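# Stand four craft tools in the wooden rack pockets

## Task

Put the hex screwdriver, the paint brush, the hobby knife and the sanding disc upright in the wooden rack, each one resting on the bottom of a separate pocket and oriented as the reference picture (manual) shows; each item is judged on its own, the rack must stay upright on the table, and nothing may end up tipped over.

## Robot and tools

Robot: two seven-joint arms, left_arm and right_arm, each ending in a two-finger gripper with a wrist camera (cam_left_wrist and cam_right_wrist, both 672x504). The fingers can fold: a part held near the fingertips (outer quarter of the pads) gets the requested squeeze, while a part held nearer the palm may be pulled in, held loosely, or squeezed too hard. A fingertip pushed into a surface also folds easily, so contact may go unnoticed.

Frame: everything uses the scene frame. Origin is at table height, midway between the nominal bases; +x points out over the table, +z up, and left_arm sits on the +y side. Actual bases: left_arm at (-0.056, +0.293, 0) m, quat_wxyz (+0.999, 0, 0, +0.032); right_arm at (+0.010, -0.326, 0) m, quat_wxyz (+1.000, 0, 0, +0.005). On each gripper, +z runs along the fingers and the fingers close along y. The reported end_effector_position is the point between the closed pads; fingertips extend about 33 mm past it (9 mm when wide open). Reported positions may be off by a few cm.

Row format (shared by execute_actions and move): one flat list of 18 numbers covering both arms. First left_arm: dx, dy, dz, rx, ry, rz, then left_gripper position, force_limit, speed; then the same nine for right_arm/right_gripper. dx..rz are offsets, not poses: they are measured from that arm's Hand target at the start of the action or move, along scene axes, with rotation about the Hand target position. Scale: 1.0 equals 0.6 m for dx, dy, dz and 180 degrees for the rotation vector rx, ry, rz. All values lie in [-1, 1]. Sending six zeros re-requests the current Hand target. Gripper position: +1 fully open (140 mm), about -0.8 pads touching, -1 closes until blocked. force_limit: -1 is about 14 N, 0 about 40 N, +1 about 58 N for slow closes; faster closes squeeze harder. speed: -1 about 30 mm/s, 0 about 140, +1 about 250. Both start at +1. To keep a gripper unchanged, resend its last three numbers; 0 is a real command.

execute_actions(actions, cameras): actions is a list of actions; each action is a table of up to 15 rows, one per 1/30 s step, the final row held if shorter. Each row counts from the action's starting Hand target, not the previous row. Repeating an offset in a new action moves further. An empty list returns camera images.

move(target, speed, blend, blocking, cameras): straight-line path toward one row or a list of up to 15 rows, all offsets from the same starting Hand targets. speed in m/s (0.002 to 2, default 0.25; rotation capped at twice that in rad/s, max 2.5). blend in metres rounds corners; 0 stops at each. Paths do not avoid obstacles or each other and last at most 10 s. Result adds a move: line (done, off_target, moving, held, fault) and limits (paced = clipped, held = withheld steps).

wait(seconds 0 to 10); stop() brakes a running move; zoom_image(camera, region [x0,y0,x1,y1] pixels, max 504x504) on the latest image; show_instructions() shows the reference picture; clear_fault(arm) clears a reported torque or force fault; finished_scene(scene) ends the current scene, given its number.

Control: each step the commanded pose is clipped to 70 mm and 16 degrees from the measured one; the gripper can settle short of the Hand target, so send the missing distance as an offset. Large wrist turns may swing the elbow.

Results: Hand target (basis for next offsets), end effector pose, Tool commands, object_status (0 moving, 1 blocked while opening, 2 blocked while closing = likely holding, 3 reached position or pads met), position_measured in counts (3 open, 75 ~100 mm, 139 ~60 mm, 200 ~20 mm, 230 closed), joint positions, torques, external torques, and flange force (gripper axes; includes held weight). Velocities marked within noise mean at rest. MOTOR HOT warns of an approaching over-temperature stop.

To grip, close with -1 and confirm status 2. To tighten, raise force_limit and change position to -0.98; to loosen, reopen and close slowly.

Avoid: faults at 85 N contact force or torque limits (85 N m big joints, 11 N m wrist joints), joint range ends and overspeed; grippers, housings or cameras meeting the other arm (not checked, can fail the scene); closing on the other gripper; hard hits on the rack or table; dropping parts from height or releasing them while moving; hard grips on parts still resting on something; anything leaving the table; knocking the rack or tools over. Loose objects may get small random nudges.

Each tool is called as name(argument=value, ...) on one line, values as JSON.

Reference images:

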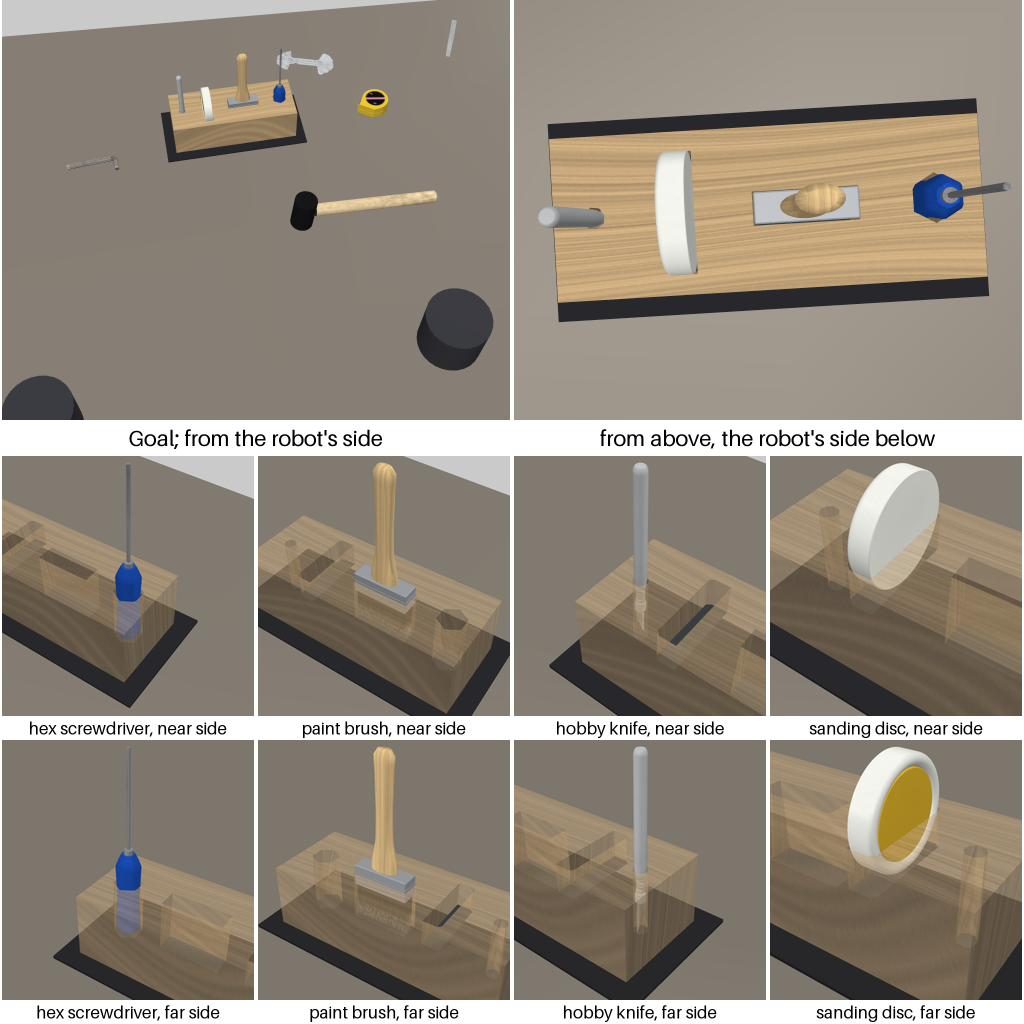

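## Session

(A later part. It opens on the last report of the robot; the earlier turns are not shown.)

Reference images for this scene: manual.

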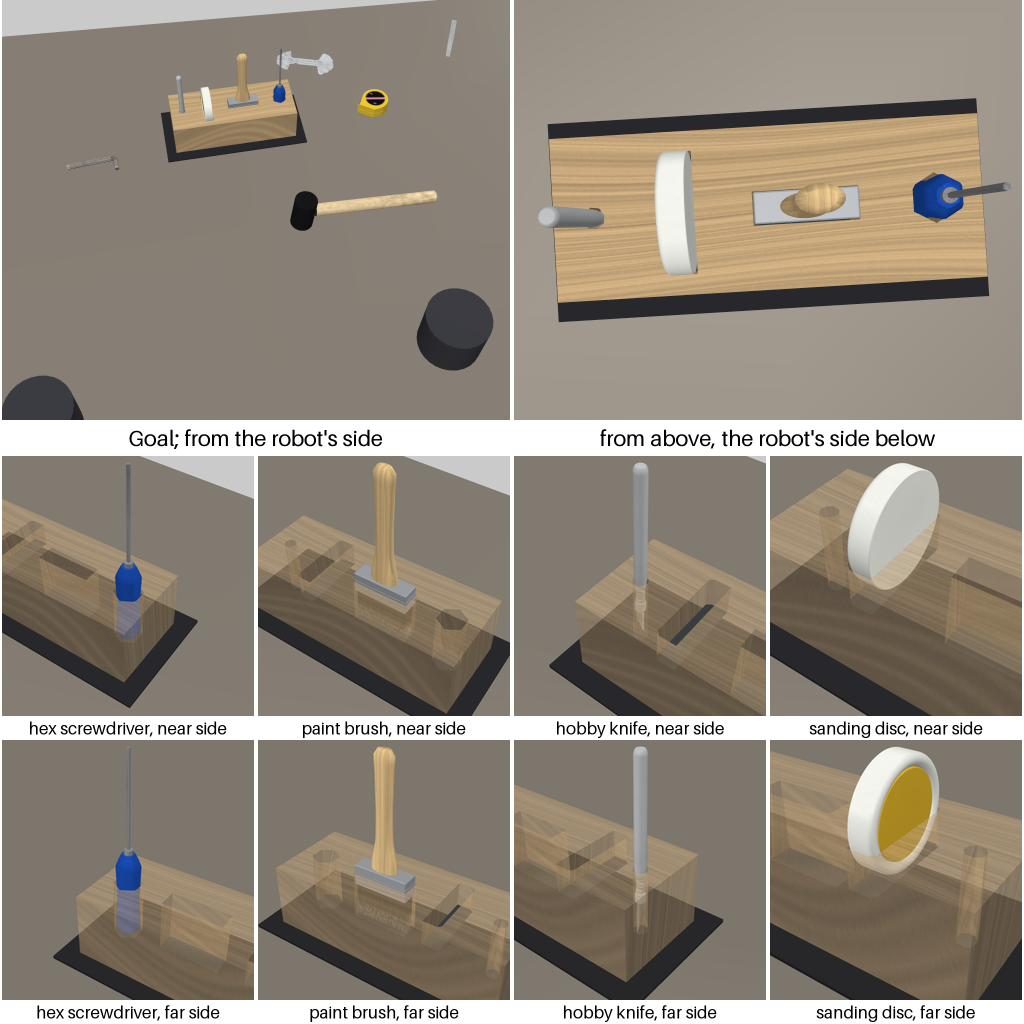

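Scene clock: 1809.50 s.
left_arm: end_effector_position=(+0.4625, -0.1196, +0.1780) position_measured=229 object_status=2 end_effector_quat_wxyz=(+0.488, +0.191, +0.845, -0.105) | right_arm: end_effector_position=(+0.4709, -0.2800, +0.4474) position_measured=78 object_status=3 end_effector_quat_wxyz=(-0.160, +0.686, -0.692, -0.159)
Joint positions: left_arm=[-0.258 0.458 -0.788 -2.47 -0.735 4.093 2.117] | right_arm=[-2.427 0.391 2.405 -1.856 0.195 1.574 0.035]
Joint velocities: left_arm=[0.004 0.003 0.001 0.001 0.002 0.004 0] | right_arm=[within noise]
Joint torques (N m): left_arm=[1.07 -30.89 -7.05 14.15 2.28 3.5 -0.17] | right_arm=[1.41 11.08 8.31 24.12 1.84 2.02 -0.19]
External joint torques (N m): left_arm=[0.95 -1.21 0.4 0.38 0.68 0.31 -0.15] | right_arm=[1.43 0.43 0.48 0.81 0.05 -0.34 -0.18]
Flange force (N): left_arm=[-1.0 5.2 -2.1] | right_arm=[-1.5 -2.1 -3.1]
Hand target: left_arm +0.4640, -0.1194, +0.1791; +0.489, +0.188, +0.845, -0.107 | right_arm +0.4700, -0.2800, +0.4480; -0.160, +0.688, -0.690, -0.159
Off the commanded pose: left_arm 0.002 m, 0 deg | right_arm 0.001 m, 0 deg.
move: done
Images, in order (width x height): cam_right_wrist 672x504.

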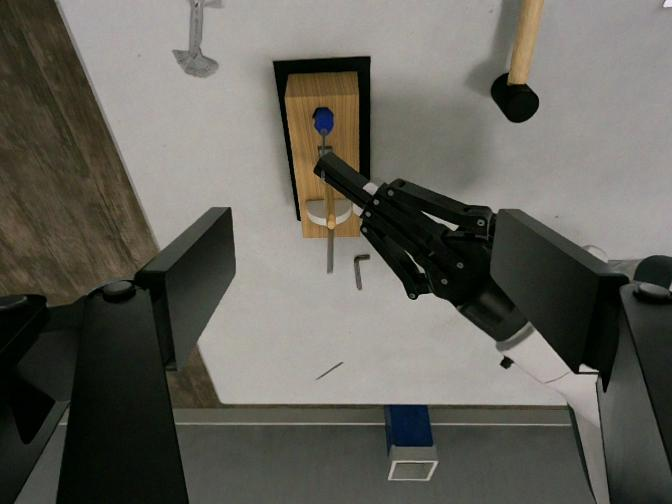

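move(target=[0,0,-0.0035,0,0,0,-1,0,-1, 0,0,0,0,0,0,0.4,-0.3,-1], speed=0.01, cameras=[])

move(target=[0,0,-0.0035,0,0,0,-1,0,-1, 0,0,0,0,0,0,0.4,-0.3,-1], speed=0.01, cameras=[])

move(target=[0,0,-0.0035,0,0,0,-1,0,-1, 0,0,0,0,0,0,0.4,-0.3,-1], speed=0.01, cameras=["cam_right_wrist"])

zoom_image(camera="cam_right_wrist", region=[290, 90, 390, 240])

Scene clock: 1813.80 s.
left_arm: end_effector_position=(+0.4625, -0.1197, +0.1759) position_measured=229 object_status=2 end_effector_quat_wxyz=(+0.488, +0.191, +0.845, -0.106) | right_arm: end_effector_position=(+0.4709, -0.2800, +0.4474) position_measured=78 object_status=3 end_effector_quat_wxyz=(-0.160, +0.686, -0.692, -0.159)
Joint positions: left_arm=[-0.258 0.466 -0.788 -2.469 -0.731 4.099 2.117] | right_arm=[-2.427 0.391 2.405 -1.856 0.195 1.574 0.035]
Joint velocities: left_arm=[0.003 0.004 -0.002 0.002 0.002 0.006 -0.001] | right_arm=[within noise]
Joint torques (N m): left_arm=[0.88 -31.13 -7.22 13.78 2.28 3.58 -0.21] | right_arm=[1.39 11.12 8.29 24.1 1.83 2.03 -0.16]
External joint torques (N m): left_arm=[0.72 -1.33 0.33 0.09 0.69 0.39 -0.18] | right_arm=[1.29 0.64 0.37 0.92 0.04 -0.31 -0.15]
Flange force (N): left_arm=[-0.6 5.3 -3.2] | right_arm=[-1.4 -1.6 -3.3]
Hand target: left_arm +0.4640, -0.1194, +0.1770; +0.489, +0.188, +0.845, -0.107 | right_arm +0.4700, -0.2800, +0.4480; -0.160, +0.688, -0.690, -0.159
Off the commanded pose: left_arm 0.002 m, 0 deg | right_arm 0.001 m, 0 deg.
move: done
No camera images: "cameras" was empty.

Scene clock: 1814.50 s.
left_arm: end_effector_position=(+0.4624, -0.1198, +0.1738) position_measured=229 object_status=2 end_effector_quat_wxyz=(+0.488, +0.191, +0.845, -0.106) | right_arm: end_effector_position=(+0.4709, -0.2800, +0.4474) position_measured=78 object_status=3 end_effector_quat_wxyz=(-0.160, +0.686, -0.692, -0.159)
Joint positions: left_arm=[-0.257 0.474 -0.788 -2.468 -0.726 4.105 2.117] | right_arm=[-2.427 0.391 2.405 -1.856 0.195 1.574 0.035]
Joint velocities: left_arm=[0.003 0.002 0 0 0.002 0.005 0] | right_arm=[within noise]
Joint torques (N m): left_arm=[1.49 -30.9 -7.18 14.03 2.15 3.52 -0.17] | right_arm=[1.45 11.15 8.31 24.14 1.82 2.02 -0.2]
External joint torques (N m): left_arm=[1.39 -0.9 0.58 0.43 0.56 0.32 -0.15] | right_arm=[1.34 0.65 0.37 0.92 0.02 -0.32 -0.19]
Flange force (N): left_arm=[-0.7 5.5 -1.2] | right_arm=[-1.4 -1.7 -3.3]
Hand target: left_arm +0.4640, -0.1194, +0.1749; +0.489, +0.188, +0.845, -0.107 | right_arm +0.4700, -0.2800, +0.4480; -0.160, +0.688, -0.690, -0.159
Off the commanded pose: left_arm 0.002 m, 0 deg | right_arm 0.001 m, 0 deg.
move: done
No camera images: "cameras" was empty.

Scene clock: 1815.23 s.
left_arm: end_effector_position=(+0.4627, -0.1200, +0.1728) position_measured=229 object_status=2 end_effector_quat_wxyz=(+0.489, +0.190, +0.845, -0.106) | right_arm: end_effector_position=(+0.4709, -0.2800, +0.4474) position_measured=78 object_status=3 end_effector_quat_wxyz=(-0.160, +0.686, -0.692, -0.159)
Joint positions: left_arm=[-0.257 0.482 -0.788 -2.466 -0.722 4.113 2.117] | right_arm=[-2.427 0.391 2.405 -1.856 0.195 1.574 0.035]
Joint velocities: left_arm=[0.001 0.002 0.001 0 0.001 0.004 0] | right_arm=[within noise]
Joint torques (N m): left_arm=[1.68 -29.81 -7.2 13.47 2.1 3.31 -0.16] | right_arm=[1.37 11.12 8.36 24.19 1.82 2.04 -0.2]
External joint torques (N m): left_arm=[1.48 0.2 0.58 0.01 0.52 0.13 -0.13] | right_arm=[1.32 0.59 0.48 0.96 0.03 -0.32 -0.19]
Flange force (N): left_arm=[1.7 5.3 0.7] | right_arm=[-1.5 -1.8 -3.4]
Hand target: left_arm +0.4640, -0.1194, +0.1728; +0.489, +0.188, +0.845, -0.107 | right_arm +0.4700, -0.2800, +0.4480; -0.160, +0.688, -0.690, -0.159
Off the commanded pose: left_arm 0.001 m, 0 deg | right_arm 0.001 m, 0 deg.
move: done
Images, in order (width x height): cam_right_wrist 672x504.

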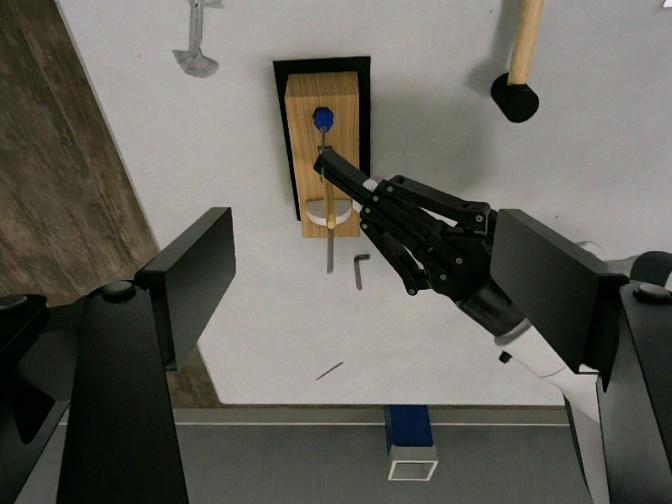

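Scaled by 3.360 from the camera's 672x504 image, which has a finer 960x720 frame.

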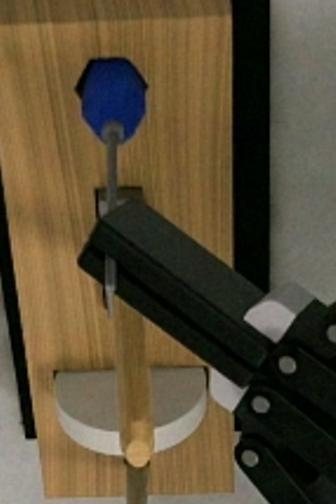

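move(target=[0,0,0.0015,0,0,0,-1,0,-1, 0,0,0,0,0,0,0.4,-0.3,-1], speed=0.01, cameras=[])

move(target=[0,0,0,0,0,0,-0.58,0,-1, 0,0,0,0,0,0,0.4,-0.3,-1], speed=0.01, cameras=[])

wait(seconds=0.4, cameras=["all"])

zoom_image(camera="cam_right_wrist", region=[280, 90, 400, 270])

Scene clock: 1821.77 s.
left_arm: end_effector_position=(+0.4633, -0.1193, +0.1728) position_measured=229 object_status=2 end_effector_quat_wxyz=(+0.489, +0.190, +0.845, -0.106) | right_arm: end_effector_position=(+0.4709, -0.2800, +0.4474) position_measured=78 object_status=3 end_effector_quat_wxyz=(-0.160, +0.686, -0.692, -0.159)
Joint positions: left_arm=[-0.255 0.482 -0.788 -2.466 -0.722 4.113 2.117] | right_arm=[-2.427 0.391 2.405 -1.856 0.195 1.574 0.035]
Joint torques (N m): left_arm=[1.77 -31.24 -7.48 13.18 1.68 3.12 -0.13] | right_arm=[1.38 11.08 8.26 24.14 1.83 2.01 -0.21]
External joint torques (N m): left_arm=[1.62 -1.15 0.36 -0.34 0.1 -0.08 -0.11] | right_arm=[1.3 0.64 0.35 0.97 0.05 -0.33 -0.2]
Flange force (N): left_arm=[-2.6 6.9 -5.2] | right_arm=[-1.3 -1.9 -3.5]
Hand target: left_arm +0.4640, -0.1194, +0.1737; +0.489, +0.188, +0.845, -0.107 | right_arm +0.4700, -0.2800, +0.4480; -0.160, +0.688, -0.690, -0.159
Off the commanded pose: left_arm 0.001 m, 0 deg | right_arm 0.001 m, 0 deg.
move: done
No camera images: "cameras" was empty.

Scene clock: 1822.60 s.
left_arm: end_effector_position=(+0.4634, -0.1191, +0.1728) position_measured=202 object_status=0 end_effector_quat_wxyz=(+0.489, +0.190, +0.845, -0.105) | right_arm: end_effector_position=(+0.4709, -0.2800, +0.4474) position_measured=78 object_status=3 end_effector_quat_wxyz=(-0.160, +0.686, -0.692, -0.159)
Joint positions: left_arm=[-0.255 0.482 -0.788 -2.466 -0.722 4.113 2.117] | right_arm=[-2.427 0.391 2.405 -1.856 0.195 1.574 0.035]
Joint torques (N m): left_arm=[1.53 -31.2 -7.55 13.2 1.68 3.17 -0.13] | right_arm=[1.42 11.11 8.31 24.12 1.83 2.02 -0.19]
External joint torques (N m): left_arm=[1.48 -1.23 0.35 -0.24 0.09 -0.01 -0.1] | right_arm=[1.33 0.68 0.4 0.96 0.04 -0.33 -0.18]
Flange force (N): left_arm=[-2.7 6.3 -5.0] | right_arm=[-1.4 -1.6 -3.4]
Hand target: left_arm +0.4640, -0.1194, +0.1737; +0.489, +0.188, +0.845, -0.107 | right_arm +0.4700, -0.2800, +0.4480; -0.160, +0.688, -0.690, -0.159
Off the commanded pose: left_arm 0.001 m, 0 deg | right_arm 0.001 m, 0 deg.
move: done
No camera images: "cameras" was empty.

Scene clock: 1823.00 s.
left_arm: end_effector_position=(+0.4634, -0.1191, +0.1728) position_measured=202 object_status=3 end_effector_quat_wxyz=(+0.489, +0.190, +0.845, -0.105) | right_arm: end_effector_position=(+0.4709, -0.2800, +0.4474) position_measured=78 object_status=3 end_effector_quat_wxyz=(-0.160, +0.686, -0.692, -0.159)
Joint positions: left_arm=[-0.255 0.482 -0.788 -2.466 -0.722 4.113 2.117] | right_arm=[-2.427 0.391 2.405 -1.856 0.195 1.574 0.035]
Joint torques (N m): left_arm=[1.56 -31.24 -7.54 13.19 1.68 3.15 -0.15] | right_arm=[1.41 11.12 8.3 24.06 1.81 2.03 -0.23]
External joint torques (N m): left_arm=[1.45 -1.2 0.32 -0.3 0.09 -0.04 -0.13] | right_arm=[1.26 0.65 0.3 0.88 0.01 -0.31 -0.22]
Flange force (N): left_arm=[-2.6 6.4 -5.2] | right_arm=[-1.1 -1.6 -3.2]
Hand target: left_arm +0.4640, -0.1194, +0.1737; +0.489, +0.188, +0.845, -0.107 | right_arm +0.4700, -0.2800, +0.4480; -0.160, +0.688, -0.690, -0.159
Tool commands: left_gripper/position=-0.58 left_gripper/force_limit=+0.0 left_gripper/speed=-1.0 right_gripper/position=+0.4 right_gripper/force_limit=-0.3 right_gripper/speed=-1.0
Off the commanded pose: left_arm 0.001 m, 0 deg | right_arm 0.001 m, 0 deg.
wait: 0.40 s; at rest by 0.17 s

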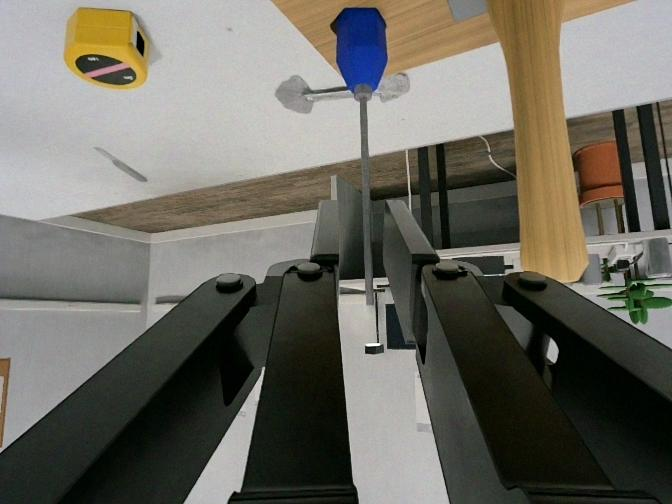

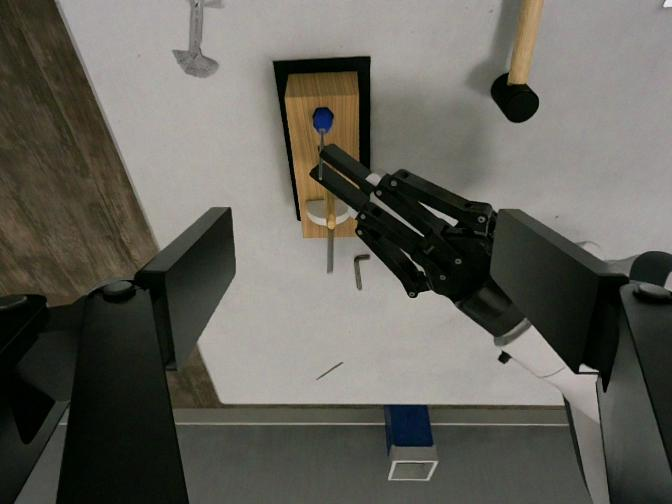

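Scaled by 2.800 from the camera's 672x504 image, which has a finer 960x720 frame.

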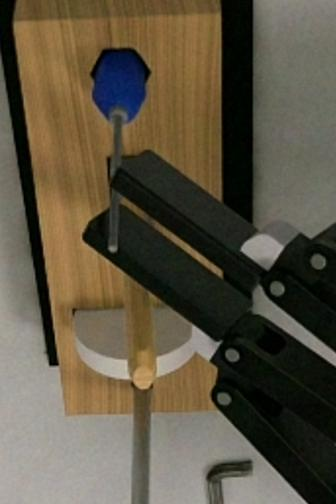

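move(target=[[-0.0643,0.0328,0.0418,0,0,0,-0.58,0,-1, 0,0,0,0,0,0,0.4,-0.3,-1],[-0.193,0.0985,0.16,0,0,0,-0.58,0,-1, 0,0,0,0,0,0,0.4,-0.3,-1]], speed=[0.06,0.15], blend=[0.01,0], cameras=["all"])

zoom_image(camera="cam_right_wrist", region=[250, 50, 410, 290])

Scene clock: 1829.33 s.
left_arm: end_effector_position=(+0.3490, -0.0599, +0.2717) position_measured=202 object_status=3 end_effector_quat_wxyz=(+0.492, +0.189, +0.843, -0.105) | right_arm: end_effector_position=(+0.4709, -0.2800, +0.4474) position_measured=78 object_status=3 end_effector_quat_wxyz=(-0.160, +0.686, -0.692, -0.159)
Joint positions: left_arm=[-0.376 -0.319 -0.849 -2.88 -0.948 3.699 1.843] | right_arm=[-2.427 0.391 2.405 -1.856 0.195 1.574 0.035]
Joint velocities: left_arm=[-0.003 0.001 0.001 0.001 0.001 -0.001 -0.004] | right_arm=[within noise]
Joint torques (N m): left_arm=[0.07 -11.07 4.27 15.51 1.72 3.09 -0.25] | right_arm=[1.42 11.11 8.3 24.17 1.82 2.03 -0.18]
External joint torques (N m): left_arm=[0.03 -0.25 0.06 -0.73 0.57 -0.32 -0.23] | right_arm=[1.34 0.58 0.39 0.98 0.03 -0.31 -0.17]
Flange force (N): left_arm=[1.1 7.1 -1.9] | right_arm=[-1.5 -2.0 -3.5]
Hand target: left_arm +0.3482, -0.0603, +0.2697; +0.489, +0.188, +0.845, -0.107 | right_arm +0.4700, -0.2800, +0.4480; -0.160, +0.688, -0.690, -0.159
Off the commanded pose: left_arm 0.002 m, 0 deg | right_arm 0.001 m, 0 deg.
move: done

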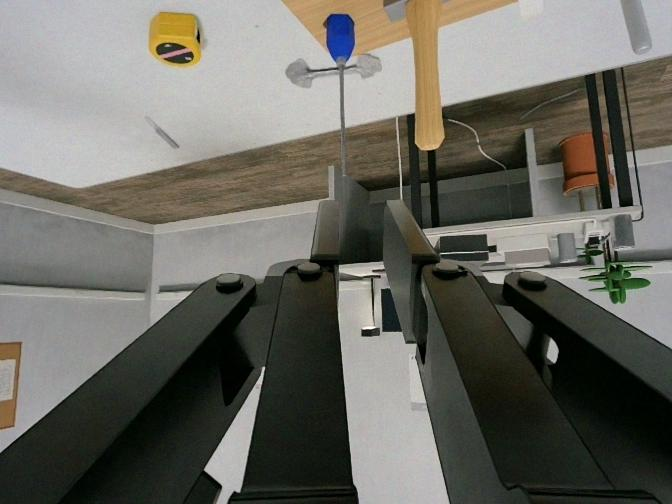

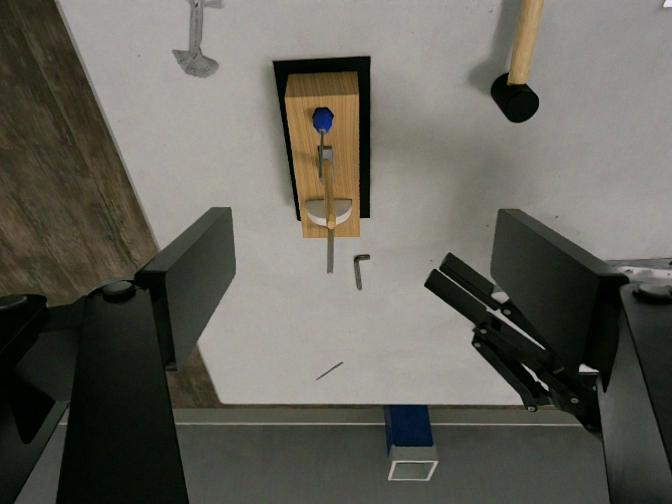

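Scaled by 2.100 from the camera's 672x504 image, which has a finer 960x720 frame.

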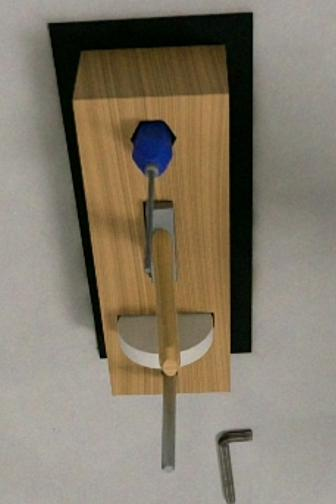

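finished_scene(scene=1)

The scene is finished: the task was done.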